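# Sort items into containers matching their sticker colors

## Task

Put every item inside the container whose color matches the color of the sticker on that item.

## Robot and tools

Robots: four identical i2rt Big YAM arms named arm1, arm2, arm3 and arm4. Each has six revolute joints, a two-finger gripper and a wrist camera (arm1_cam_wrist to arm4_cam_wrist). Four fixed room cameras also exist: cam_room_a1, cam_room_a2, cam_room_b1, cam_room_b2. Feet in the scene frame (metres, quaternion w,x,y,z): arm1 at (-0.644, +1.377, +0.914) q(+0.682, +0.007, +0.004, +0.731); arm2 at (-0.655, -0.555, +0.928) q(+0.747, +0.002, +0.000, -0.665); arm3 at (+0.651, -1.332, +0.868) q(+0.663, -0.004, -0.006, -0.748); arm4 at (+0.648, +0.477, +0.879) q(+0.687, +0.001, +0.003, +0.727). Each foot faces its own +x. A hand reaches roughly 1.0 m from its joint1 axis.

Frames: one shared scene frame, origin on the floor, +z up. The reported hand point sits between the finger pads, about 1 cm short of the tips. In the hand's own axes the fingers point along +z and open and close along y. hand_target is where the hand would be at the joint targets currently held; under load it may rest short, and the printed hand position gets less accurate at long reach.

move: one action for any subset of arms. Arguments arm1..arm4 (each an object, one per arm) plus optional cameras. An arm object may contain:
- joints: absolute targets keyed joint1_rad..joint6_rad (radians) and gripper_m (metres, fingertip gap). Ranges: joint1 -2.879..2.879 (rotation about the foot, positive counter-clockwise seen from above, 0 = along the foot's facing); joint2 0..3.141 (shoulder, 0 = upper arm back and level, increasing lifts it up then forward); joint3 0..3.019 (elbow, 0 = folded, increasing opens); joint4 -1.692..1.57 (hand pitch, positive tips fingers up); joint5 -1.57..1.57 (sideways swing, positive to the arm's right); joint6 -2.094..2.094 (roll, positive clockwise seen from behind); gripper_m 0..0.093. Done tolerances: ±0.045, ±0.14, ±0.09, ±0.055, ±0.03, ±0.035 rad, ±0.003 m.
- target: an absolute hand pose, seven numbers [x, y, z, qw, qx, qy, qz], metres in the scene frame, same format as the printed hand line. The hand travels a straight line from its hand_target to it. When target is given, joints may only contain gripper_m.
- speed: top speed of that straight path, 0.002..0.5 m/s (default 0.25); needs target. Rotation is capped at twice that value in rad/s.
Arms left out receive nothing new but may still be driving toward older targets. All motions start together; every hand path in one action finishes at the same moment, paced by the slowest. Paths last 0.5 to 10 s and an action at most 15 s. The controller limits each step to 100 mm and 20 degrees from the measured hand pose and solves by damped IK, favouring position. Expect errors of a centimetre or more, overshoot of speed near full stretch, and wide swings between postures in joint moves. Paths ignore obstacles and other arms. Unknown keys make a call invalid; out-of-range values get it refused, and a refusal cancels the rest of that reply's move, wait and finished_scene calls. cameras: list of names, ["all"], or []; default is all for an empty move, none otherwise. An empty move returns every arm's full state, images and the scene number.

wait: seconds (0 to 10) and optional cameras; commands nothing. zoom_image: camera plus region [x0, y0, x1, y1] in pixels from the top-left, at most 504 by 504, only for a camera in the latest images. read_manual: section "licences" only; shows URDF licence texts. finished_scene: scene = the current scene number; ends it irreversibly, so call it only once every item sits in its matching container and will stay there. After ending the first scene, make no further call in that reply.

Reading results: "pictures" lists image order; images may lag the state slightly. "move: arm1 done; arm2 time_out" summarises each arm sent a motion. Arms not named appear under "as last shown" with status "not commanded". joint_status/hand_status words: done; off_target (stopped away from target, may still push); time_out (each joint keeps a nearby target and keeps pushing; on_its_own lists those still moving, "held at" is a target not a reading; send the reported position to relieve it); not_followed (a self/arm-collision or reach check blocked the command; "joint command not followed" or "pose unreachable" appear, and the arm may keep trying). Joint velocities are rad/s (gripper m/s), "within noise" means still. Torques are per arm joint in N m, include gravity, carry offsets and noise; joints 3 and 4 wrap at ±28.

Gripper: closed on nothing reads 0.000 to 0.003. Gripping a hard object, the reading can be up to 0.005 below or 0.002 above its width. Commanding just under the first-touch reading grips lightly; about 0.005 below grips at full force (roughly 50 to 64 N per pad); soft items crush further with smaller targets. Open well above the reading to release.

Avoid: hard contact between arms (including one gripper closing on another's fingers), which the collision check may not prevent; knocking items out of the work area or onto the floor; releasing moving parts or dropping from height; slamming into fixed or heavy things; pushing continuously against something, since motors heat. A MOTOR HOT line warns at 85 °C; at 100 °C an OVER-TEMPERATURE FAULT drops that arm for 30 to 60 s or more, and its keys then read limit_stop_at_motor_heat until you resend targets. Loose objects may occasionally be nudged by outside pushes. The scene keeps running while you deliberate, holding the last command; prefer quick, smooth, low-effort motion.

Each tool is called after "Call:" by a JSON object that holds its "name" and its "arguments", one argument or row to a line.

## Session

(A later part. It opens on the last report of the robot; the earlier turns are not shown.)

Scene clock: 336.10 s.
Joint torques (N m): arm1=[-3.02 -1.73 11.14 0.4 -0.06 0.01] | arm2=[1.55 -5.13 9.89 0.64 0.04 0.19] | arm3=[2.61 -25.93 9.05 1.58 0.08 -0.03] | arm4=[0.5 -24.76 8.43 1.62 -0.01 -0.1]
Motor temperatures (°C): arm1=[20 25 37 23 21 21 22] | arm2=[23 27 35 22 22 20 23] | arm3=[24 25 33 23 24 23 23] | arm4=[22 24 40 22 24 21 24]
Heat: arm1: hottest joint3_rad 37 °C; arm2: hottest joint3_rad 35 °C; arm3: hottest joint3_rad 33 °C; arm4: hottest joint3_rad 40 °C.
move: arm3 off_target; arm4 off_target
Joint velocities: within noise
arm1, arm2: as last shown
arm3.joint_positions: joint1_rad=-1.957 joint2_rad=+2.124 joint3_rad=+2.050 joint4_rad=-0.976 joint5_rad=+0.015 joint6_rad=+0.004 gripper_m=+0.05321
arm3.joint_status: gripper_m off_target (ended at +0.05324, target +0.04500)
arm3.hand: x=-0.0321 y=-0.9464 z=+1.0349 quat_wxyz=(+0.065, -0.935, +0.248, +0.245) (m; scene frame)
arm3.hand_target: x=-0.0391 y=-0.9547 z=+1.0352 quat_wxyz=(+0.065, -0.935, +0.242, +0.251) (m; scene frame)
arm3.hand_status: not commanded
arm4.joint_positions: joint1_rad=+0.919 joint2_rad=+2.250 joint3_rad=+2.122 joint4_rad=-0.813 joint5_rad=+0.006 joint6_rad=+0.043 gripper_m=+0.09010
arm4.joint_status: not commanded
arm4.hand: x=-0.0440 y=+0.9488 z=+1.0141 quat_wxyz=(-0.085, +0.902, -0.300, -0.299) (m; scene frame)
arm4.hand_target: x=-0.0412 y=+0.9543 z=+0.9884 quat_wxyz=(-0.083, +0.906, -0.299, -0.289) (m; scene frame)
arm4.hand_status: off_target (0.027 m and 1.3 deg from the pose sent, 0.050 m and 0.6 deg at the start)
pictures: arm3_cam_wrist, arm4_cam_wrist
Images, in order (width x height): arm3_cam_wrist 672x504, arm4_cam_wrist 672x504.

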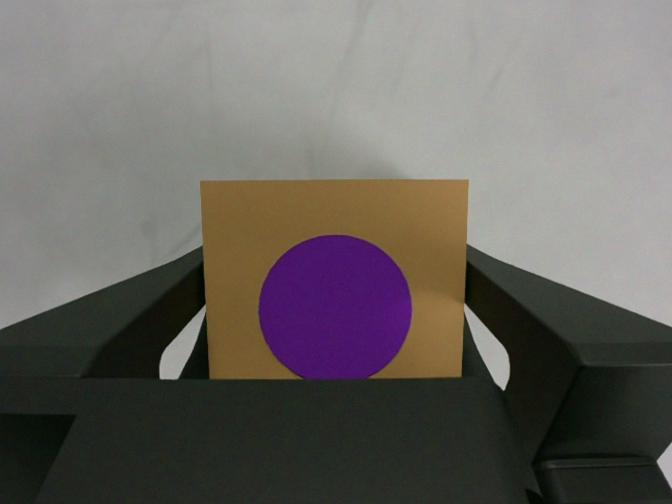

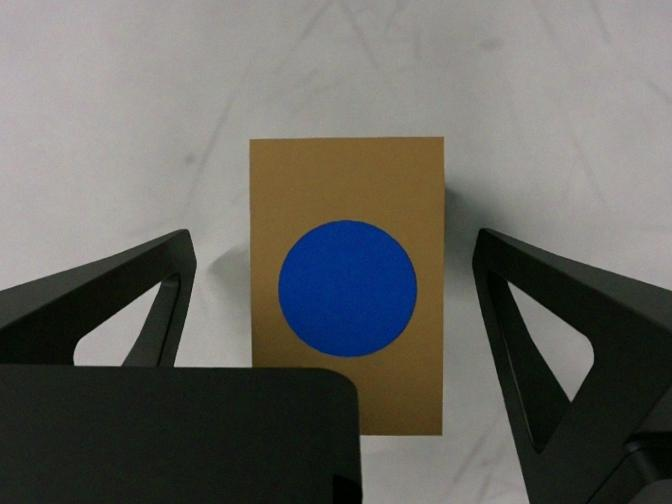

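Call:
{"name": "move", "arguments": {
  "arm4": {"joints": {"gripper_m": 0.035}}
}}

Call:
{"name": "move", "arguments": {
  "arm3": {"target": [-0.0365, -0.945, 1.115, 0.0648, -0.9351, 0.2419, 0.2505], "speed": 0.1},
  "arm4": {"target": [-0.0460, 0.955, 1.088, 0.0836, -0.9057, 0.2986, 0.2888], "speed": 0.1},
  "cameras": ["arm3_cam_wrist", "arm4_cam_wrist"]
}}

Scene clock: 343.67 s.
Joint torques (N m): arm1=[-2.67 -1.67 11.11 0.38 -0.04 0.04] | arm2=[1.49 -5.07 9.85 0.64 0.04 0.19] | arm3=[2.55 -25.93 9.05 1.58 0.1 -0.04] | arm4=[0.79 -24.94 8.66 1.31 -0.03 -0.04]
Motor temperatures (°C): arm1=[20 25 37 23 21 21 22] | arm2=[23 26 34 22 22 20 23] | arm3=[24 25 32 23 24 23 24] | arm4=[22 25 40 22 24 21 24]
Heat: arm1: hottest joint3_rad 37 °C; arm2: hottest joint3_rad 34 °C; arm3: hottest joint3_rad 32 °C; arm4: hottest joint3_rad 40 °C.
move: arm4 off_target
Joint velocities: within noise
arm1.joint_positions: joint1_rad=-2.282 joint2_rad=+0.915 joint3_rad=+0.812 joint4_rad=-1.269 joint5_rad=-0.007 joint6_rad=-0.007 gripper_m=+0.08496
arm1.joint_status: not commanded
arm1.hand: x=-0.4213 y=+1.2135 z=+1.0999 quat_wxyz=(-0.087, -0.311, -0.946, +0.029) (m; scene frame)
arm1.hand_target: x=-0.4240 y=+1.2120 z=+1.1001 quat_wxyz=(-0.083, -0.315, -0.945, +0.028) (m; scene frame)
arm1.hand_status: not commanded
arm2, arm3: as last shown
arm4.joint_positions: joint1_rad=+0.912 joint2_rad=+2.250 joint3_rad=+2.120 joint4_rad=-0.809 joint5_rad=+0.006 joint6_rad=+0.041 gripper_m=+0.04427
arm4.joint_status: gripper_m off_target (ended at +0.04430, target +0.03500)
arm4.hand: x=-0.0410 y=+0.9536 z=+1.0137 quat_wxyz=(-0.086, +0.901, -0.302, -0.299) (m; scene frame)
arm4.hand_target: x=-0.0413 y=+0.9543 z=+0.9884 quat_wxyz=(-0.084, +0.906, -0.299, -0.289) (m; scene frame)
arm4.hand_status: not commanded
pictures: none

Scene clock: 345.37 s.
Joint torques (N m): arm1=[-2.78 -0.97 11.29 0.34 -0.06 0.02] | arm2=[1.44 -5.07 9.89 0.62 0.03 0.19] | arm3=[1.67 -25.17 14.06 0.68 -0.08 -0.13] | arm4=[1.32 -24.64 12.79 0.65 0.04 -0.06]
Motor temperatures (°C): arm1=[20 25 37 23 21 21 22] | arm2=[23 26 34 22 22 20 23] | arm3=[24 25 32 23 24 23 24] | arm4=[22 25 40 22 24 21 25]
Heat: arm1: hottest joint3_rad 37 °C; arm2: hottest joint3_rad 34 °C; arm3: hottest joint3_rad 32 °C; arm4: hottest joint3_rad 40 °C.
move: arm3 off_target; arm4 off_target
Joint velocities: within noise
arm1, arm2: as last shown
arm3.joint_positions: joint1_rad=-1.957 joint2_rad=+2.124 joint3_rad=+2.215 joint4_rad=-1.171 joint5_rad=+0.013 joint6_rad=+0.002 gripper_m=+0.05321
arm3.joint_status: not commanded
arm3.hand: x=-0.0261 y=-0.9494 z=+1.0940 quat_wxyz=(+0.060, -0.939, +0.248, +0.231) (m; scene frame)
arm3.hand_target: x=-0.0353 y=-0.9456 z=+1.1149 quat_wxyz=(+0.065, -0.935, +0.242, +0.251) (m; scene frame)
arm3.hand_status: off_target (0.024 m and 2.4 deg from the pose sent, 0.080 m and 0.9 deg at the start)
arm4.joint_positions: joint1_rad=+0.912 joint2_rad=+2.251 joint3_rad=+2.322 joint4_rad=-1.046 joint5_rad=+0.006 joint6_rad=+0.041 gripper_m=+0.04426
arm4.joint_status: not commanded
arm4.hand: x=-0.0366 y=+0.9510 z=+1.0847 quat_wxyz=(-0.081, +0.906, -0.304, -0.283) (m; scene frame)
arm4.hand_target: x=-0.0454 y=+0.9546 z=+1.0878 quat_wxyz=(-0.084, +0.906, -0.299, -0.289) (m; scene frame)
arm4.hand_status: off_target (0.011 m and 0.9 deg from the pose sent, 0.075 m and 1.4 deg at the start)
pictures: arm3_cam_wrist, arm4_cam_wrist
Images, in order (width x height): arm3_cam_wrist 672x504, arm4_cam_wrist 672x504.

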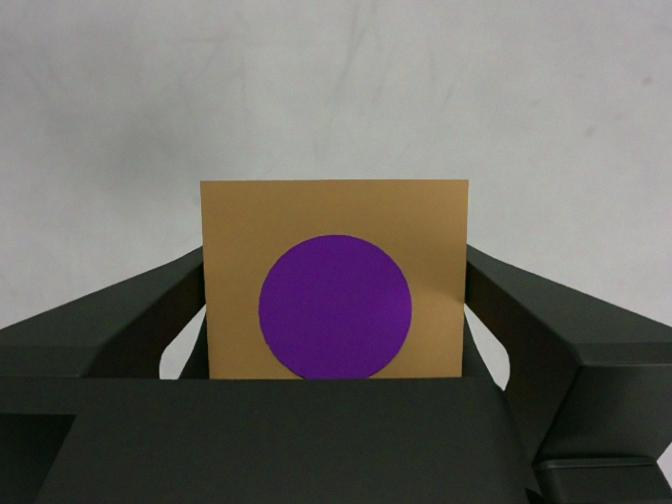

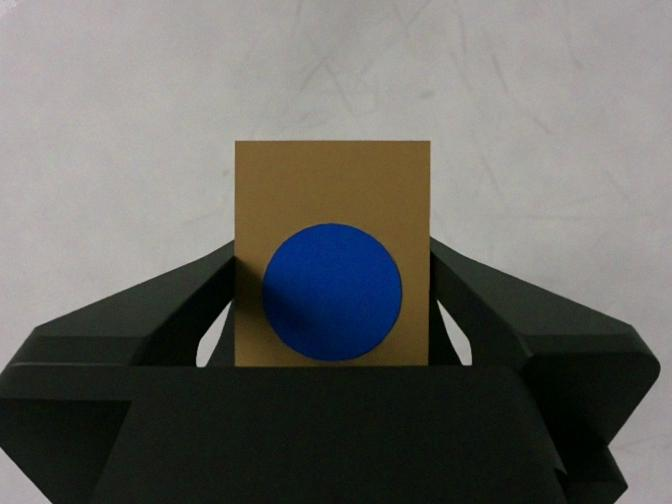

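Call:
{"name": "move", "arguments": {
  "arm3": {"target": [0.392, -1.185, 1.11, 0.0648, -0.9351, 0.2419, 0.2505], "speed": 0.2},
  "arm4": {"target": [0.372, 0.665, 1.11, 0.0836, -0.9057, 0.2986, 0.2888], "speed": 0.2}
}}

Call:
{"name": "move", "arguments": {
  "arm3": {"joints": {"joint2_rad": 0.84, "joint3_rad": 1.03, "joint4_rad": -1.54, "joint5_rad": 0, "joint6_rad": 0}},
  "arm4": {"joints": {"joint1_rad": -1.911, "joint2_rad": 0.862, "joint3_rad": 1.03, "joint4_rad": -1.1, "joint5_rad": 0, "joint6_rad": 0}},
  "cameras": ["arm3_cam_wrist", "arm4_cam_wrist"]
}}

Scene clock: 365.30 s.
Joint torques (N m): arm1=[-2.96 -1.67 10.95 0.42 -0.07 0.02] | arm2=[1.49 -5.07 9.87 0.64 0.04 0.19] | arm3=[2.08 -2.32 9.25 0.83 0.13 -0.03] | arm4=[1.38 -3.43 9.58 0.64 0.23 0.08]
Motor temperatures (°C): arm1=[20 25 37 23 21 21 22] | arm2=[23 26 34 22 22 20 23] | arm3=[24 26 33 23 24 23 24] | arm4=[22 26 41 22 24 21 25]
Heat: arm1: hottest joint3_rad 37 °C; arm2: hottest joint3_rad 34 °C; arm3: hottest joint3_rad 33 °C; arm4: hottest joint3_rad 41 °C.
move: arm3 done; arm4 done
Joint velocities: within noise
arm1, arm2: as last shown
arm3.joint_positions: joint1_rad=-1.957 joint2_rad=+0.738 joint3_rad=+0.802 joint4_rad=-1.093 joint5_rad=+0.013 joint6_rad=+0.002 gripper_m=+0.05321
arm3.joint_status: not commanded
arm3.hand: x=+0.3929 y=-1.1820 z=+1.1128 quat_wxyz=(+0.067, -0.933, +0.246, +0.256) (m; scene frame)
arm3.hand_target: x=+0.3920 y=-1.1850 z=+1.1101 quat_wxyz=(+0.065, -0.935, +0.242, +0.251) (m; scene frame)
arm3.hand_status: done (0.004 m and 0.8 deg from the pose sent, 0.480 m and 2.4 deg at the start)
arm4.joint_positions: joint1_rad=+0.921 joint2_rad=+0.809 joint3_rad=+0.758 joint4_rad=-0.904 joint5_rad=+0.009 joint6_rad=+0.041 gripper_m=+0.04426
arm4.joint_status: not commanded
arm4.hand: x=+0.3729 y=+0.6668 z=+1.1094 quat_wxyz=(-0.085, +0.904, -0.299, -0.292) (m; scene frame)
arm4.hand_target: x=+0.3720 y=+0.6651 z=+1.1101 quat_wxyz=(-0.084, +0.906, -0.299, -0.289) (m; scene frame)
arm4.hand_status: done (0.002 m and 0.4 deg from the pose sent, 0.499 m and 0.9 deg at the start)
pictures: none

Scene clock: 367.60 s.
Joint torques (N m): arm1=[-3.49 -1.44 11.12 0.27 -0.03 0.01] | arm2=[1.49 -5.13 9.91 0.62 0.04 0.18] | arm3=[2.14 -3.49 12.52 0.02 -0.07 -0.07] | arm4=[0.56 -5.13 11.1 0.68 0.03 -0.09]
Motor temperatures (°C): arm1=[20 25 37 23 21 21 22] | arm2=[23 26 34 22 22 20 23] | arm3=[24 26 33 23 24 23 24] | arm4=[22 26 41 22 24 21 26]
Heat: arm1: hottest joint3_rad 37 °C; arm2: hottest joint3_rad 34 °C; arm3: hottest joint3_rad 33 °C; arm4: hottest joint3_rad 41 °C.
move: arm3 done; arm4 done
Joint velocities: within noise
arm1: as last shown
arm2.joint_positions: joint1_rad=+0.912 joint2_rad=+0.925 joint3_rad=+0.787 joint4_rad=-1.231 joint5_rad=+0.004 joint6_rad=-0.005 gripper_m=+0.08993
arm2.joint_status: not commanded
arm2.hand: x=-0.4195 y=-0.6993 z=+1.1061 quat_wxyz=(-0.096, -0.264, -0.959, +0.027) (m; scene frame)
arm2.hand_target: x=-0.4237 y=-0.6941 z=+1.1001 quat_wxyz=(-0.084, -0.266, -0.960, +0.023) (m; scene frame)
arm2.hand_status: not commanded
arm3.joint_positions: joint1_rad=-1.957 joint2_rad=+0.841 joint3_rad=+0.987 joint4_rad=-1.533 joint5_rad=+0.002 joint6_rad=+0.002 gripper_m=+0.05320
arm3.joint_status: all done
arm3.hand: x=+0.4386 y=-1.2091 z=+1.1355 quat_wxyz=(+0.018, -0.964, +0.252, +0.086) (m; scene frame)
arm3.hand_target: x=+0.4317 y=-1.2089 z=+1.1537 quat_wxyz=(+0.021, -0.964, +0.244, +0.105) (m; scene frame)
arm3.hand_status: not commanded
arm4.joint_positions: joint1_rad=-1.911 joint2_rad=+0.868 joint3_rad=+1.001 joint4_rad=-1.091 joint5_rad=+0.002 joint6_rad=+0.013 gripper_m=+0.04429
arm4.joint_status: all done
arm4.hand: x=+0.9853 y=+0.3797 z=+1.1893 quat_wxyz=(-0.297, -0.140, -0.943, +0.044) (m; scene frame)
arm4.hand_target: x=+0.9865 y=+0.3797 z=+1.2048 quat_wxyz=(-0.309, -0.134, -0.941, +0.046) (m; scene frame)
arm4.hand_status: not commanded
pictures: arm3_cam_wrist, arm4_cam_wrist
Images, in order (width x height): arm3_cam_wrist 672x504, arm4_cam_wrist 672x504.

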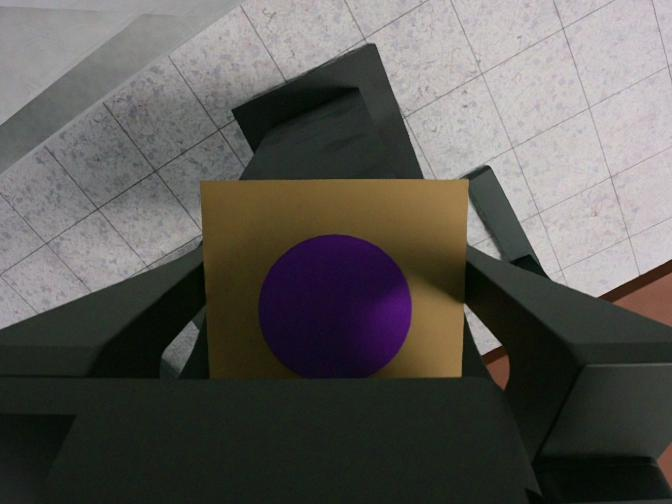

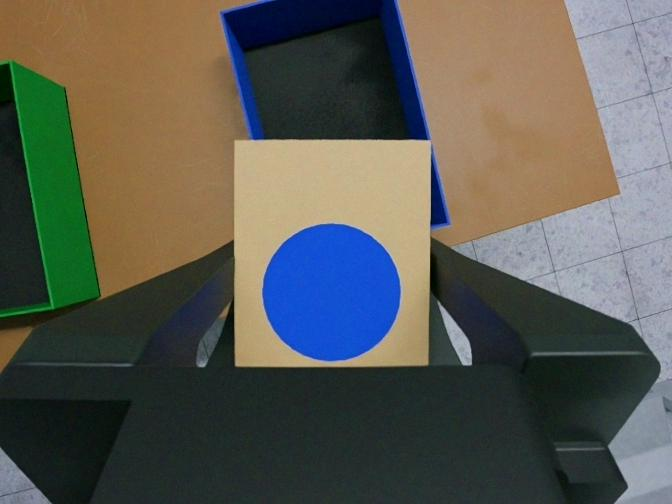

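Call:
{"name": "move", "arguments": {
  "arm3": {"joints": {"joint1_rad": 1.775}}
}}

Call:
{"name": "move", "arguments": {
  "arm3": {"target": [1.215, -1.287, 0.97, 0.2586, -0.0405, 0.9650, 0.0108], "speed": 0.2},
  "arm4": {"target": [1.157, 0.328, 0.93, 0.3141, 0.1345, 0.9387, -0.0450], "speed": 0.2},
  "cameras": ["arm3_cam_wrist", "arm4_cam_wrist"]
}}

Scene clock: 373.87 s.
Joint torques (N m): arm1=[-2.9 -1.73 11.18 0.39 -0.07 0.01] | arm2=[1.38 -5.19 9.87 0.65 0.04 0.19] | arm3=[1.9 -3.6 12.46 -0.01 0.11 -0.07] | arm4=[0.5 -5.13 11.11 0.57 0.05 -0.07]
Motor temperatures (°C): arm1=[20 25 37 23 21 21 21] | arm2=[23 26 34 22 22 20 23] | arm3=[24 26 33 23 24 23 24] | arm4=[22 26 41 22 24 21 26]
Heat: arm1: hottest joint3_rad 37 °C; arm2: hottest joint3_rad 34 °C; arm3: hottest joint3_rad 33 °C; arm4: hottest joint3_rad 41 °C.
move: arm3 done
Joint velocities: within noise
arm1, arm2, arm4: as last shown
arm3.joint_positions: joint1_rad=+1.765 joint2_rad=+0.844 joint3_rad=+0.987 joint4_rad=-1.533 joint5_rad=-0.002 joint6_rad=+0.002 gripper_m=+0.05320
arm3.joint_status: all done
arm3.hand: x=+0.8935 y=-1.3101 z=+1.1367 quat_wxyz=(-0.090, +0.036, -0.995, +0.003) (m; scene frame)
arm3.hand_target: x=+0.8988 y=-1.3074 z=+1.1556 quat_wxyz=(-0.110, +0.042, -0.993, +0.002) (m; scene frame)
arm3.hand_status: not commanded
pictures: none

Scene clock: 376.37 s.
Joint torques (N m): arm1=[-2.32 -1.67 11.23 0.34 -0.05 0.01] | arm2=[1.61 -5.13 9.87 0.62 0.04 0.19] | arm3=[1.14 -15.62 12.14 1.51 -0.07 -0.11] | arm4=[0.62 -13.22 9.25 1.66 -0.02 -0.06]
Motor temperatures (°C): arm1=[20 24 37 23 21 21 21] | arm2=[23 26 34 22 22 20 23] | arm3=[24 26 33 23 24 23 24] | arm4=[22 26 41 22 24 21 26]
Heat: arm1: hottest joint3_rad 37 °C; arm2: hottest joint3_rad 34 °C; arm3: hottest joint3_rad 33 °C; arm4: hottest joint3_rad 41 °C.
move: arm3 off_target; arm4 off_target
Joint velocities: within noise
arm1, arm2: as last shown
arm3.joint_positions: joint1_rad=+1.765 joint2_rad=+1.618 joint3_rad=+1.053 joint4_rad=-0.549 joint5_rad=-0.015 joint6_rad=+0.002 gripper_m=+0.05320
arm3.joint_status: not commanded
arm3.hand: x=+1.1890 y=-1.2886 z=+0.9460 quat_wxyz=(-0.226, +0.038, -0.973, -0.009) (m; scene frame)
arm3.hand_target: x=+1.2132 y=-1.2871 z=+0.9707 quat_wxyz=(-0.259, +0.041, -0.965, -0.011) (m; scene frame)
arm3.hand_status: off_target (0.035 m and 3.8 deg from the pose sent, 0.363 m and 19.7 deg at the start)
arm4.joint_positions: joint1_rad=-1.911 joint2_rad=+1.589 joint3_rad=+0.815 joint4_rad=-0.203 joint5_rad=-0.001 joint6_rad=+0.013 gripper_m=+0.04429
arm4.joint_status: not commanded
arm4.hand: x=+1.1360 y=+0.3348 z=+0.9124 quat_wxyz=(-0.288, -0.141, -0.946, +0.041) (m; scene frame)
arm4.hand_target: x=+1.1559 y=+0.3282 z=+0.9307 quat_wxyz=(-0.314, -0.135, -0.939, +0.045) (m; scene frame)
arm4.hand_status: off_target (0.028 m and 3.3 deg from the pose sent, 0.315 m and 2.1 deg at the start)
pictures: arm3_cam_wrist, arm4_cam_wrist
Images, in order (width x height): arm3_cam_wrist 672x504, arm4_cam_wrist 672x504.

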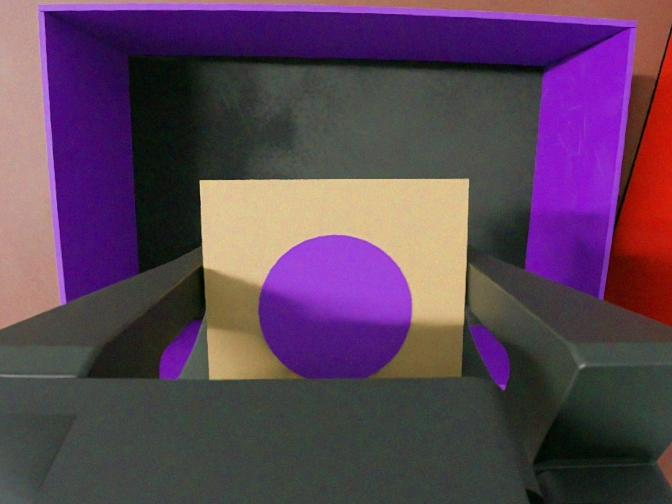

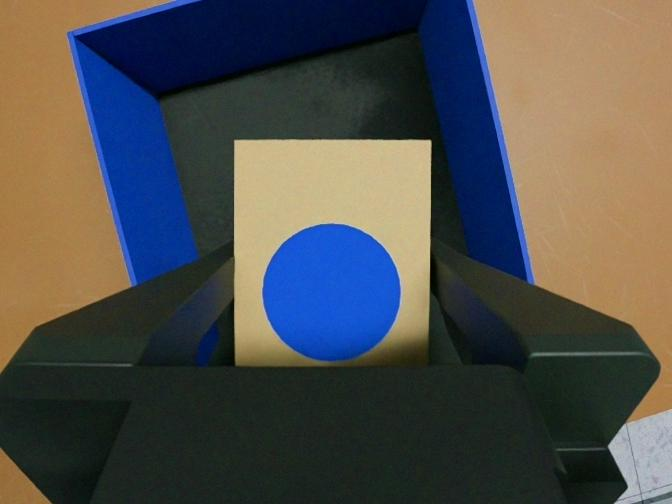

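Call:
{"name": "move", "arguments": {
  "arm3": {"target": [1.215, -1.287, 0.83, 0.2586, -0.0405, 0.9650, 0.0108], "speed": 0.12},
  "arm4": {"target": [1.155, 0.330, 0.775, 0.3141, 0.1345, 0.9387, -0.0450], "speed": 0.12},
  "cameras": ["arm3_cam_wrist", "arm4_cam_wrist"]
}}

Scene clock: 385.77 s.
Joint torques (N m): arm1=[-3.55 -0.91 11.18 0.38 -0.01 0.03] | arm2=[1.44 -5.13 9.91 0.64 0.04 0.19] | arm3=[1.2 -17.26 6.16 1.69 0 -0.07] | arm4=[0.56 -15.09 4.4 1.74 0.07 -0.03]
Motor temperatures (°C): arm1=[20 24 37 23 21 21 21] | arm2=[23 26 34 22 22 20 23] | arm3=[24 26 33 23 24 23 24] | arm4=[22 26 41 22 24 21 26]
Heat: arm1: hottest joint3_rad 37 °C; arm2: hottest joint3_rad 34 °C; arm3: hottest joint3_rad 33 °C; arm4: hottest joint3_rad 41 °C.
move: arm3 done; arm4 done
Joint velocities: within noise
arm1, arm2: as last shown
arm3.joint_positions: joint1_rad=+1.765 joint2_rad=+1.869 joint3_rad=+0.991 joint4_rad=-0.182 joint5_rad=-0.015 joint6_rad=+0.002 gripper_m=+0.05320
arm3.joint_status: not commanded
arm3.hand: x=+1.2125 y=-1.2885 z=+0.8296 quat_wxyz=(-0.252, +0.038, -0.967, -0.010) (m; scene frame)
arm3.hand_target: x=+1.2149 y=-1.2870 z=+0.8300 quat_wxyz=(-0.259, +0.040, -0.965, -0.011) (m; scene frame)
arm3.hand_status: done (0.003 m and 0.8 deg from the pose sent, 0.119 m and 3.8 deg at the start)
arm4.joint_positions: joint1_rad=-1.911 joint2_rad=+1.975 joint3_rad=+0.790 joint4_rad=+0.248 joint5_rad=-0.001 joint6_rad=+0.013 gripper_m=+0.04429
arm4.joint_status: not commanded
arm4.hand: x=+1.1502 y=+0.3300 z=+0.7755 quat_wxyz=(-0.307, -0.140, -0.940, +0.044) (m; scene frame)
arm4.hand_target: x=+1.1548 y=+0.3300 z=+0.7749 quat_wxyz=(-0.314, -0.135, -0.939, +0.045) (m; scene frame)
arm4.hand_status: done (0.005 m and 1.0 deg from the pose sent, 0.139 m and 3.3 deg at the start)
pictures: arm3_cam_wrist, arm4_cam_wrist
Images, in order (width x height): arm3_cam_wrist 672x504, arm4_cam_wrist 672x504.

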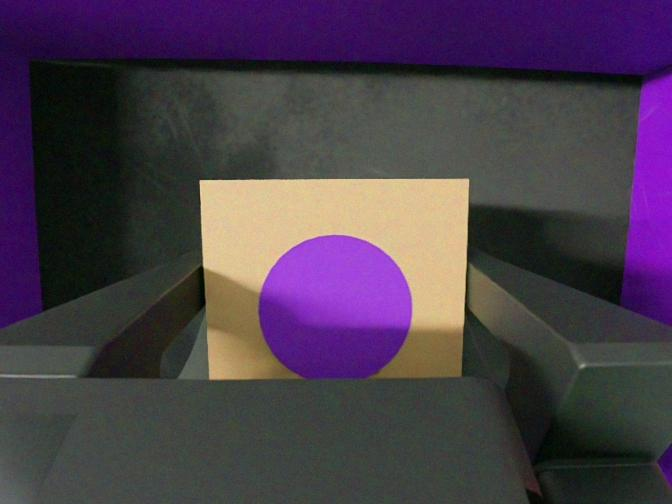

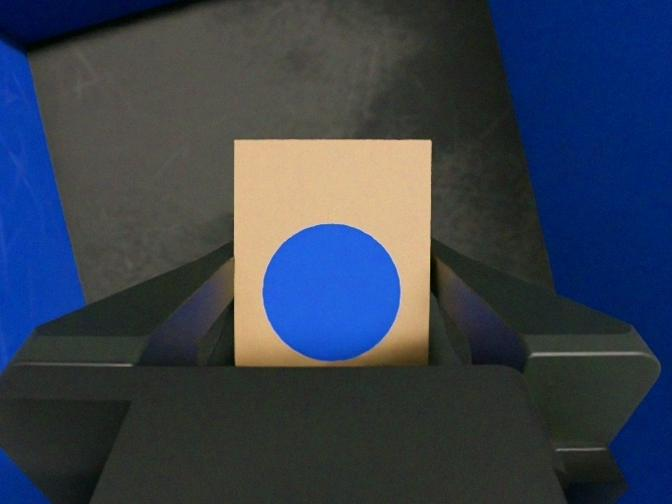

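Call:
{"name": "move", "arguments": {
  "arm3": {"target": [1.212, -1.287, 0.785, 0.2586, -0.0405, 0.9650, 0.0108], "speed": 0.06},
  "arm4": {"target": [1.150, 0.331, 0.747, 0.3141, 0.1345, 0.9387, -0.0450], "speed": 0.06}
}}

Call:
{"name": "move", "arguments": {
  "arm3": {"target": [1.212, -1.287, 0.774, 0.2586, -0.0405, 0.9650, 0.0108], "speed": 0.03},
  "arm4": {"target": [1.150, 0.331, 0.738, 0.3141, 0.1345, 0.9387, -0.0450], "speed": 0.03}
}}

Call:
{"name": "move", "arguments": {
  "arm3": {"target": [1.212, -1.287, 0.765, 0.2586, -0.0405, 0.9650, 0.0108], "speed": 0.03},
  "arm4": {"target": [1.150, 0.331, 0.730, 0.3141, 0.1345, 0.9387, -0.0450], "speed": 0.03},
  "cameras": ["arm3_cam_wrist", "arm4_cam_wrist"]
}}

Scene clock: 396.50 s.
Joint torques (N m): arm1=[-2.67 -1.85 10.97 0.39 -0.07 0.02] | arm2=[1.38 -5.13 9.88 0.64 0.04 0.19] | arm3=[1.26 -17.08 5.23 1.7 0.04 -0.07] | arm4=[0.67 -14.8 3.59 1.69 0.06 -0.01]
Motor temperatures (°C): arm1=[20 24 37 23 21 21 21] | arm2=[23 25 34 22 22 20 23] | arm3=[24 26 32 23 24 23 24] | arm4=[22 25 39 22 24 21 26]
Heat: arm1: hottest joint3_rad 37 °C; arm2: hottest joint3_rad 34 °C; arm3: hottest joint3_rad 32 °C; arm4: hottest joint3_rad 39 °C.
move: arm3 done; arm4 done
Joint velocities: within noise
arm1, arm2: as last shown
arm3.joint_positions: joint1_rad=+1.765 joint2_rad=+1.962 joint3_rad=+0.976 joint4_rad=-0.067 joint5_rad=-0.015 joint6_rad=+0.002 gripper_m=+0.05320
arm3.joint_status: not commanded
arm3.hand: x=+1.2119 y=-1.2891 z=+0.7883 quat_wxyz=(-0.256, +0.038, -0.966, -0.010) (m; scene frame)
arm3.hand_target: x=+1.2119 y=-1.2870 z=+0.7851 quat_wxyz=(-0.259, +0.040, -0.965, -0.011) (m; scene frame)
arm3.hand_status: done (0.004 m and 0.4 deg from the pose sent, 0.045 m and 0.8 deg at the start)
arm4.joint_positions: joint1_rad=-1.911 joint2_rad=+2.043 joint3_rad=+0.790 joint4_rad=+0.329 joint5_rad=-0.001 joint6_rad=+0.013 gripper_m=+0.04429
arm4.joint_status: not commanded
arm4.hand: x=+1.1497 y=+0.3301 z=+0.7534 quat_wxyz=(-0.313, -0.139, -0.938, +0.045) (m; scene frame)
arm4.hand_target: x=+1.1498 y=+0.3310 z=+0.7471 quat_wxyz=(-0.314, -0.135, -0.939, +0.045) (m; scene frame)
arm4.hand_status: done (0.006 m and 0.6 deg from the pose sent, 0.029 m and 1.0 deg at the start)
pictures: none

Scene clock: 397.47 s.
Joint torques (N m): arm1=[-2.49 -1.26 11.19 0.28 -0.03 0.03] | arm2=[1.55 -5.13 9.91 0.65 0.04 0.19] | arm3=[1.38 -17.14 5.08 1.73 0.03 -0.06] | arm4=[1.2 -14.74 3.67 1.73 0.07 -0.03]
Motor temperatures (°C): arm1=[20 24 37 23 21 21 21] | arm2=[23 25 34 22 22 20 23] | arm3=[24 26 32 23 24 23 24] | arm4=[22 25 38 22 24 21 26]
Heat: arm1: hottest joint3_rad 37 °C; arm2: hottest joint3_rad 34 °C; arm3: hottest joint3_rad 32 °C; arm4: hottest joint3_rad 38 °C.
move: arm3 done; arm4 done
Joint velocities: within noise
arm1.joint_positions: joint1_rad=-2.282 joint2_rad=+0.915 joint3_rad=+0.812 joint4_rad=-1.269 joint5_rad=-0.007 joint6_rad=-0.007 gripper_m=+0.08496
arm1.joint_status: not commanded
arm1.hand: x=-0.4213 y=+1.2135 z=+1.0999 quat_wxyz=(-0.087, -0.311, -0.946, +0.029) (m; scene frame)
arm1.hand_target: x=-0.4240 y=+1.2120 z=+1.1001 quat_wxyz=(-0.083, -0.315, -0.945, +0.028) (m; scene frame)
arm1.hand_status: not commanded
arm2: as last shown
arm3.joint_positions: joint1_rad=+1.765 joint2_rad=+1.986 joint3_rad=+0.976 joint4_rad=-0.041 joint5_rad=-0.015 joint6_rad=+0.002 gripper_m=+0.05320
arm3.joint_status: not commanded
arm3.hand: x=+1.2123 y=-1.2892 z=+0.7782 quat_wxyz=(-0.257, +0.038, -0.966, -0.010) (m; scene frame)
arm3.hand_target: x=+1.2119 y=-1.2870 z=+0.7740 quat_wxyz=(-0.259, +0.040, -0.965, -0.011) (m; scene frame)
arm3.hand_status: done (0.005 m and 0.4 deg from the pose sent, 0.014 m and 0.4 deg at the start)
arm4.joint_positions: joint1_rad=-1.911 joint2_rad=+2.069 joint3_rad=+0.790 joint4_rad=+0.352 joint5_rad=-0.001 joint6_rad=+0.013 gripper_m=+0.04429
arm4.joint_status: not commanded
arm4.hand: x=+1.1473 y=+0.3307 z=+0.7434 quat_wxyz=(-0.311, -0.139, -0.939, +0.044) (m; scene frame)
arm4.hand_target: x=+1.1498 y=+0.3310 z=+0.7380 quat_wxyz=(-0.314, -0.135, -0.939, +0.045) (m; scene frame)
arm4.hand_status: done (0.006 m and 0.7 deg from the pose sent, 0.015 m and 0.6 deg at the start)
pictures: none

Scene clock: 398.43 s.
Joint torques (N m): arm1=[-2.9 -1.32 11.12 0.27 -0.03 0.04] | arm2=[1.49 -5.07 9.91 0.65 0.04 0.2] | arm3=[1.26 -17.03 5.01 1.7 0.05 -0.06] | arm4=[1.14 -13.86 3.92 1.55 0.05 -0.03]
Motor temperatures (°C): arm1=[20 24 37 23 21 21 21] | arm2=[23 25 34 22 22 20 23] | arm3=[24 26 32 23 24 23 24] | arm4=[22 25 38 22 24 21 26]
Heat: arm1: hottest joint3_rad 37 °C; arm2: hottest joint3_rad 34 °C; arm3: hottest joint3_rad 32 °C; arm4: hottest joint3_rad 38 °C.
move: arm3 done; arm4 done
Joint velocities: within noise
arm1, arm2: as last shown
arm3.joint_positions: joint1_rad=+1.765 joint2_rad=+2.008 joint3_rad=+0.976 joint4_rad=-0.020 joint5_rad=-0.015 joint6_rad=+0.002 gripper_m=+0.05320
arm3.joint_status: not commanded
arm3.hand: x=+1.2120 y=-1.2894 z=+0.7692 quat_wxyz=(-0.256, +0.038, -0.966, -0.010) (m; scene frame)
arm3.hand_target: x=+1.2119 y=-1.2870 z=+0.7650 quat_wxyz=(-0.258, +0.040, -0.965, -0.011) (m; scene frame)
arm3.hand_status: done (0.005 m and 0.4 deg from the pose sent, 0.013 m and 0.4 deg at the start)
arm4.joint_positions: joint1_rad=-1.911 joint2_rad=+2.085 joint3_rad=+0.790 joint4_rad=+0.373 joint5_rad=-0.001 joint6_rad=+0.013 gripper_m=+0.04429
arm4.joint_status: not commanded
arm4.hand: x=+1.1473 y=+0.3307 z=+0.7388 quat_wxyz=(-0.314, -0.139, -0.938, +0.045) (m; scene frame)
arm4.hand_target: x=+1.1496 y=+0.3311 z=+0.7301 quat_wxyz=(-0.314, -0.135, -0.939, +0.045) (m; scene frame)
arm4.hand_status: done (0.009 m and 0.5 deg from the pose sent, 0.014 m and 0.7 deg at the start)
pictures: arm3_cam_wrist, arm4_cam_wrist
Images, in order (width x height): arm3_cam_wrist 672x504, arm4_cam_wrist 672x504.

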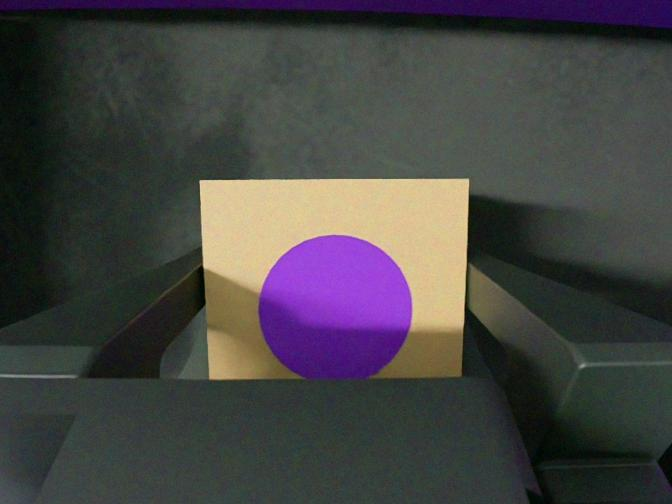

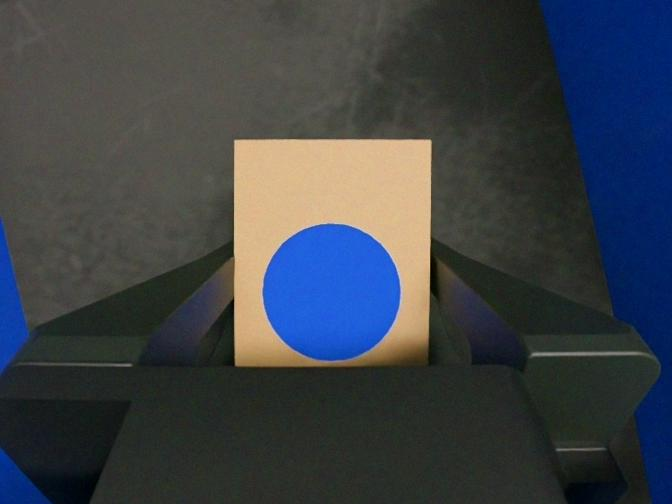

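Call:
{"name": "move", "arguments": {
  "arm3": {"target": [1.212, -1.287, 0.757, 0.2586, -0.0405, 0.9650, 0.0108], "speed": 0.03},
  "arm4": {"target": [1.150, 0.331, 0.724, 0.3141, 0.1345, 0.9387, -0.0450], "speed": 0.03}
}}

Call:
{"name": "move", "arguments": {
  "arm3": {"target": [1.212, -1.287, 0.749, 0.2586, -0.0405, 0.9650, 0.0108], "speed": 0.03}
}}

Scene clock: 403.30 s.
Joint torques (N m): arm1=[-2.55 -1.49 11.12 0.35 -0.06 0.04] | arm2=[1.49 -5.01 9.87 0.62 0.03 0.19] | arm3=[1.26 -17.08 4.96 1.72 0.05 -0.05] | arm4=[0.73 -12.92 4.19 1.4 0 -0.03]
Motor temperatures (°C): arm1=[20 24 37 23 21 21 21] | arm2=[23 25 34 22 22 20 23] | arm3=[24 26 31 23 24 23 24] | arm4=[22 26 37 22 24 21 26]
Heat: arm1: hottest joint3_rad 37 °C; arm2: hottest joint3_rad 34 °C; arm3: hottest joint3_rad 31 °C; arm4: hottest joint3_rad 37 °C.
move: arm3 done; arm4 off_target
Joint velocities: within noise
arm1, arm2: as last shown
arm3.joint_positions: joint1_rad=+1.765 joint2_rad=+2.027 joint3_rad=+0.976 joint4_rad=-0.001 joint5_rad=-0.015 joint6_rad=+0.002 gripper_m=+0.05320
arm3.joint_status: not commanded
arm3.hand: x=+1.2115 y=-1.2895 z=+0.7609 quat_wxyz=(-0.256, +0.038, -0.966, -0.010) (m; scene frame)
arm3.hand_target: x=+1.2119 y=-1.2870 z=+0.7570 quat_wxyz=(-0.258, +0.040, -0.965, -0.011) (m; scene frame)
arm3.hand_status: done (0.005 m and 0.4 deg from the pose sent, 0.012 m and 0.4 deg at the start)
arm4.joint_positions: joint1_rad=-1.911 joint2_rad=+2.090 joint3_rad=+0.790 joint4_rad=+0.392 joint5_rad=-0.001 joint6_rad=+0.013 gripper_m=+0.04429
arm4.joint_status: not commanded
arm4.hand: x=+1.1496 y=+0.3301 z=+0.7390 quat_wxyz=(-0.320, -0.139, -0.936, +0.045) (m; scene frame)
arm4.hand_target: x=+1.1494 y=+0.3312 z=+0.7244 quat_wxyz=(-0.314, -0.134, -0.939, +0.045) (m; scene frame)
arm4.hand_status: off_target (0.015 m and 0.9 deg from the pose sent, 0.015 m and 0.5 deg at the start)
pictures: none

Scene clock: 404.27 s.
Joint torques (N m): arm1=[-2.84 -1.96 11.11 0.42 -0.05 0.01] | arm2=[1.38 -5.13 9.89 0.62 0.03 0.19] | arm3=[1.44 -16.5 5.04 1.7 0.06 -0.06] | arm4=[0.67 -13.22 3.96 1.39 0.04 -0.05]
Motor temperatures (°C): arm1=[20 24 37 23 21 21 21] | arm2=[23 25 34 22 22 20 23] | arm3=[24 26 31 23 24 23 24] | arm4=[22 25 37 22 24 21 26]
Heat: arm1: hottest joint3_rad 37 °C; arm2: hottest joint3_rad 34 °C; arm3: hottest joint3_rad 31 °C; arm4: hottest joint3_rad 37 °C.
move: arm3 done
Joint velocities: within noise
arm1, arm4: as last shown
arm2.joint_positions: joint1_rad=+0.912 joint2_rad=+0.925 joint3_rad=+0.787 joint4_rad=-1.231 joint5_rad=+0.004 joint6_rad=-0.005 gripper_m=+0.08993
arm2.joint_status: not commanded
arm2.hand: x=-0.4195 y=-0.6993 z=+1.1061 quat_wxyz=(-0.096, -0.264, -0.959, +0.027) (m; scene frame)
arm2.hand_target: x=-0.4237 y=-0.6941 z=+1.1001 quat_wxyz=(-0.084, -0.266, -0.960, +0.023) (m; scene frame)
arm2.hand_status: not commanded
arm3.joint_positions: joint1_rad=+1.765 joint2_rad=+2.040 joint3_rad=+0.976 joint4_rad=+0.018 joint5_rad=-0.015 joint6_rad=+0.002 gripper_m=+0.05320
arm3.joint_status: not commanded
arm3.hand: x=+1.2127 y=-1.2895 z=+0.7566 quat_wxyz=(-0.259, +0.038, -0.965, -0.011) (m; scene frame)
arm3.hand_target: x=+1.2118 y=-1.2870 z=+0.7491 quat_wxyz=(-0.259, +0.041, -0.965, -0.011) (m; scene frame)
arm3.hand_status: done (0.008 m and 0.3 deg from the pose sent, 0.012 m and 0.4 deg at the start)
pictures: none

Call:
{"name": "move", "arguments": {
  "arm3": {"target": [1.212, -1.287, 0.742, 0.2586, -0.0405, 0.9650, 0.0108], "speed": 0.03},
  "arm4": {"target": [1.150, 0.331, 0.733, 0.3141, 0.1345, 0.9387, -0.0450], "speed": 0.03}
}}

Call:
{"name": "move", "arguments": {
  "arm3": {"target": [1.212, -1.287, 0.750, 0.2586, -0.0405, 0.9650, 0.0108], "speed": 0.03},
  "arm4": {"joints": {"gripper_m": 0.085}},
  "cameras": ["arm3_cam_wrist", "arm4_cam_wrist"]
}}

Scene clock: 409.83 s.
Joint torques (N m): arm1=[-2.32 -1.67 11.18 0.18 -0.03 0.02] | arm2=[1.38 -5.13 9.88 0.66 0.04 0.19] | arm3=[1.38 -15.44 5.11 1.59 0.05 -0.05] | arm4=[1.03 -15.5 3.88 0.69 0.03 -0.04]
Motor temperatures (°C): arm1=[20 24 37 23 21 21 21] | arm2=[23 25 34 22 22 20 23] | arm3=[24 26 31 23 24 23 24] | arm4=[22 25 36 22 24 21 26]
Heat: arm1: hottest joint3_rad 37 °C; arm2: hottest joint3_rad 34 °C; arm3: hottest joint3_rad 31 °C; arm4: hottest joint3_rad 36 °C.
move: arm3 off_target; arm4 done
Joint velocities: within noise
arm1, arm2: as last shown
arm3.joint_positions: joint1_rad=+1.765 joint2_rad=+2.044 joint3_rad=+0.976 joint4_rad=+0.037 joint5_rad=-0.015 joint6_rad=+0.002 gripper_m=+0.05320
arm3.joint_status: not commanded
arm3.hand: x=+1.2155 y=-1.2893 z=+0.7564 quat_wxyz=(-0.266, +0.038, -0.963, -0.011) (m; scene frame)
arm3.hand_target: x=+1.2115 y=-1.2871 z=+0.7422 quat_wxyz=(-0.258, +0.041, -0.965, -0.011) (m; scene frame)
arm3.hand_status: off_target (0.015 m and 0.9 deg from the pose sent, 0.015 m and 0.3 deg at the start)
arm4.joint_positions: joint1_rad=-1.911 joint2_rad=+2.090 joint3_rad=+0.790 joint4_rad=+0.392 joint5_rad=-0.001 joint6_rad=+0.013 gripper_m=+0.04429
arm4.joint_status: not commanded
arm4.hand: x=+1.1496 y=+0.3301 z=+0.7390 quat_wxyz=(-0.320, -0.139, -0.936, +0.045) (m; scene frame)
arm4.hand_target: x=+1.1498 y=+0.3310 z=+0.7330 quat_wxyz=(-0.314, -0.134, -0.939, +0.045) (m; scene frame)
arm4.hand_status: done (0.006 m and 0.9 deg from the pose sent, 0.006 m and 0.9 deg at the start)
pictures: none

Scene clock: 410.80 s.
Joint torques (N m): arm1=[-2.73 -1.44 11.21 0.44 -0.01 0.02] | arm2=[1.49 -5.07 9.87 0.68 0.04 0.19] | arm3=[1.44 -17.14 4.97 0.77 0.04 -0.05] | arm4=[0.73 -15.5 3.64 0.81 0 -0.07]
Motor temperatures (°C): arm1=[20 24 37 23 21 21 21] | arm2=[23 25 34 22 22 20 23] | arm3=[24 26 31 23 24 23 24] | arm4=[22 25 36 22 24 21 26]
Heat: arm1: hottest joint3_rad 37 °C; arm2: hottest joint3_rad 34 °C; arm3: hottest joint3_rad 31 °C; arm4: hottest joint3_rad 36 °C.
move: arm3 done; arm4 done
Joint velocities: within noise
arm1, arm2: as last shown
arm3.joint_positions: joint1_rad=+1.765 joint2_rad=+2.044 joint3_rad=+0.976 joint4_rad=+0.037 joint5_rad=-0.015 joint6_rad=+0.002 gripper_m=+0.05320
arm3.joint_status: not commanded
arm3.hand: x=+1.2155 y=-1.2893 z=+0.7564 quat_wxyz=(-0.266, +0.038, -0.963, -0.011) (m; scene frame)
arm3.hand_target: x=+1.2118 y=-1.2870 z=+0.7500 quat_wxyz=(-0.258, +0.041, -0.965, -0.011) (m; scene frame)
arm3.hand_status: done (0.008 m and 0.9 deg from the pose sent, 0.008 m and 0.9 deg at the start)
arm4.joint_positions: joint1_rad=-1.911 joint2_rad=+2.090 joint3_rad=+0.790 joint4_rad=+0.392 joint5_rad=-0.001 joint6_rad=+0.013 gripper_m=+0.08492
arm4.joint_status: all done
arm4.hand: x=+1.1496 y=+0.3301 z=+0.7390 quat_wxyz=(-0.320, -0.139, -0.936, +0.045) (m; scene frame)
arm4.hand_target: x=+1.1498 y=+0.3310 z=+0.7330 quat_wxyz=(-0.314, -0.134, -0.939, +0.045) (m; scene frame)
arm4.hand_status: not commanded
pictures: arm3_cam_wrist, arm4_cam_wrist
Images, in order (width x height): arm3_cam_wrist 672x504, arm4_cam_wrist 672x504.

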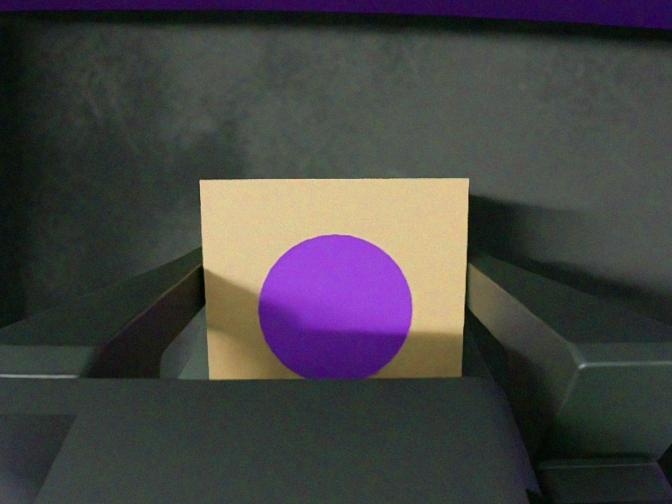

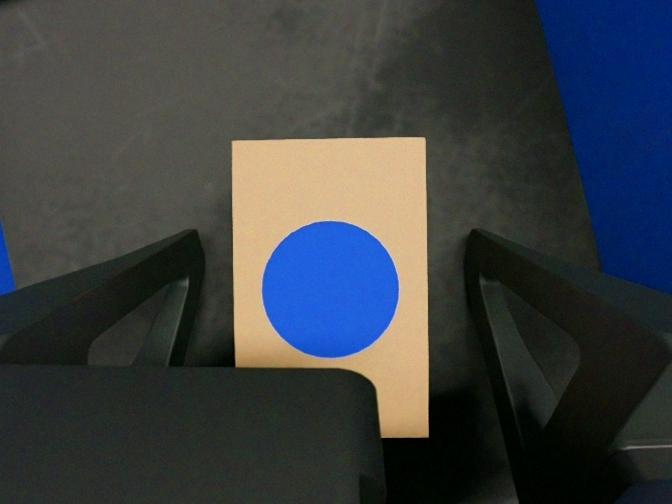

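Clean release on arm4. Open arm3 and lift both.

Call:
{"name": "move", "arguments": {
  "arm3": {"joints": {"gripper_m": 0.088}},
  "arm4": {"target": [1.150, 0.331, 0.90, 0.3141, 0.1345, 0.9387, -0.0450], "speed": 0.15}
}}

Call:
{"name": "move", "arguments": {
  "arm3": {"target": [1.212, -1.287, 0.93, 0.2586, -0.0405, 0.9650, 0.0108], "speed": 0.15},
  "cameras": ["arm3_cam_wrist", "arm4_cam_wrist"]
}}

Scene clock: 416.07 s.
Joint torques (N m): arm1=[-2.43 -0.97 11.1 0.25 -0.07 0.02] | arm2=[1.55 -5.13 9.85 0.65 0.04 0.19] | arm3=[1.38 -17.32 5.03 0.81 0.05 -0.06] | arm4=[0.79 -14.56 8.14 0.72 0 -0.02]
Motor temperatures (°C): arm1=[20 24 37 23 21 21 21] | arm2=[23 25 34 22 22 20 23] | arm3=[24 26 30 23 24 23 24] | arm4=[22 25 35 22 24 21 26]
Heat: arm1: hottest joint3_rad 37 °C; arm2: hottest joint3_rad 34 °C; arm3: hottest joint3_rad 30 °C; arm4: hottest joint3_rad 35 °C.
move: arm3 done; arm4 off_target
Joint velocities: within noise
arm1, arm2: as last shown
arm3.joint_positions: joint1_rad=+1.765 joint2_rad=+2.044 joint3_rad=+0.976 joint4_rad=+0.037 joint5_rad=-0.015 joint6_rad=+0.002 gripper_m=+0.08795
arm3.joint_status: all done
arm3.hand: x=+1.2155 y=-1.2893 z=+0.7564 quat_wxyz=(-0.266, +0.038, -0.963, -0.011) (m; scene frame)
arm3.hand_target: x=+1.2119 y=-1.2870 z=+0.7500 quat_wxyz=(-0.259, +0.041, -0.965, -0.011) (m; scene frame)
arm3.hand_status: not commanded
arm4.joint_positions: joint1_rad=-1.911 joint2_rad=+1.645 joint3_rad=+0.778 joint4_rad=-0.076 joint5_rad=-0.001 joint6_rad=+0.012 gripper_m=+0.08492
arm4.joint_status: not commanded
arm4.hand: x=+1.1379 y=+0.3342 z=+0.8884 quat_wxyz=(-0.304, -0.139, -0.941, +0.043) (m; scene frame)
arm4.hand_target: x=+1.1497 y=+0.3311 z=+0.9004 quat_wxyz=(-0.314, -0.135, -0.939, +0.045) (m; scene frame)
arm4.hand_status: off_target (0.017 m and 1.3 deg from the pose sent, 0.161 m and 0.9 deg at the start)
pictures: none

Scene clock: 417.93 s.
Joint torques (N m): arm1=[-2.9 -1.49 11.08 0.39 -0.04 0.02] | arm2=[1.44 -5.07 9.87 0.64 0.04 0.18] | arm3=[0.97 -16.03 10.67 0.66 -0.05 -0.1] | arm4=[0.79 -13.51 8.13 0.68 0 -0.03]
Motor temperatures (°C): arm1=[20 24 37 23 21 21 21] | arm2=[23 25 34 22 22 20 23] | arm3=[24 26 30 23 24 23 24] | arm4=[22 25 35 22 24 21 26]
Heat: arm1: hottest joint3_rad 37 °C; arm2: hottest joint3_rad 34 °C; arm3: hottest joint3_rad 30 °C; arm4: hottest joint3_rad 35 °C.
move: arm3 off_target
Joint velocities: within noise
arm1, arm2, arm4: as last shown
arm3.joint_positions: joint1_rad=+1.765 joint2_rad=+1.675 joint3_rad=+1.011 joint4_rad=-0.417 joint5_rad=-0.015 joint6_rad=+0.002 gripper_m=+0.08795
arm3.joint_status: not commanded
arm3.hand: x=+1.1956 y=-1.2886 z=+0.9135 quat_wxyz=(-0.243, +0.038, -0.969, -0.010) (m; scene frame)
arm3.hand_target: x=+1.2113 y=-1.2870 z=+0.9303 quat_wxyz=(-0.259, +0.040, -0.965, -0.011) (m; scene frame)
arm3.hand_status: off_target (0.023 m and 1.9 deg from the pose sent, 0.174 m and 0.9 deg at the start)
pictures: arm3_cam_wrist, arm4_cam_wrist
Images, in order (width x height): arm3_cam_wrist 672x504, arm4_cam_wrist 672x504.

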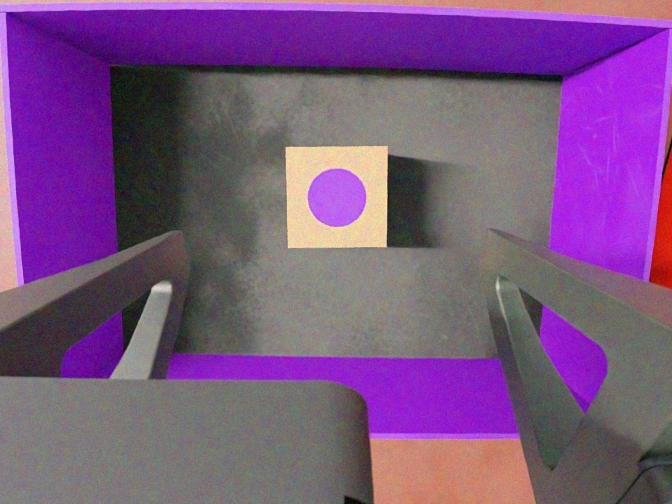

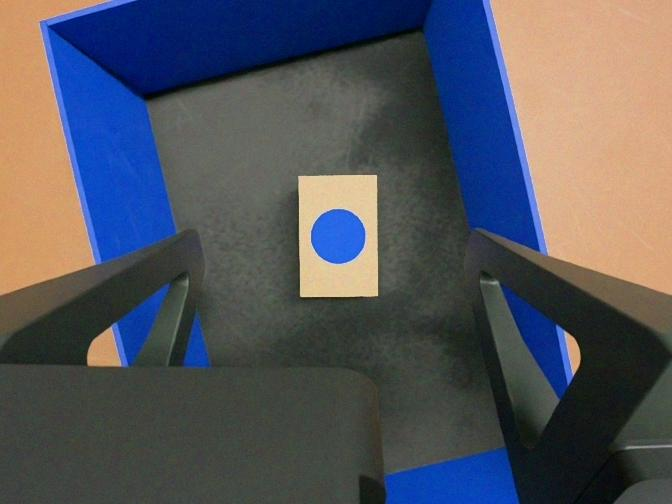

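Call:
{"name": "finished_scene", "arguments": {
  "scene": 2
}}

The scene is finished: the task was done.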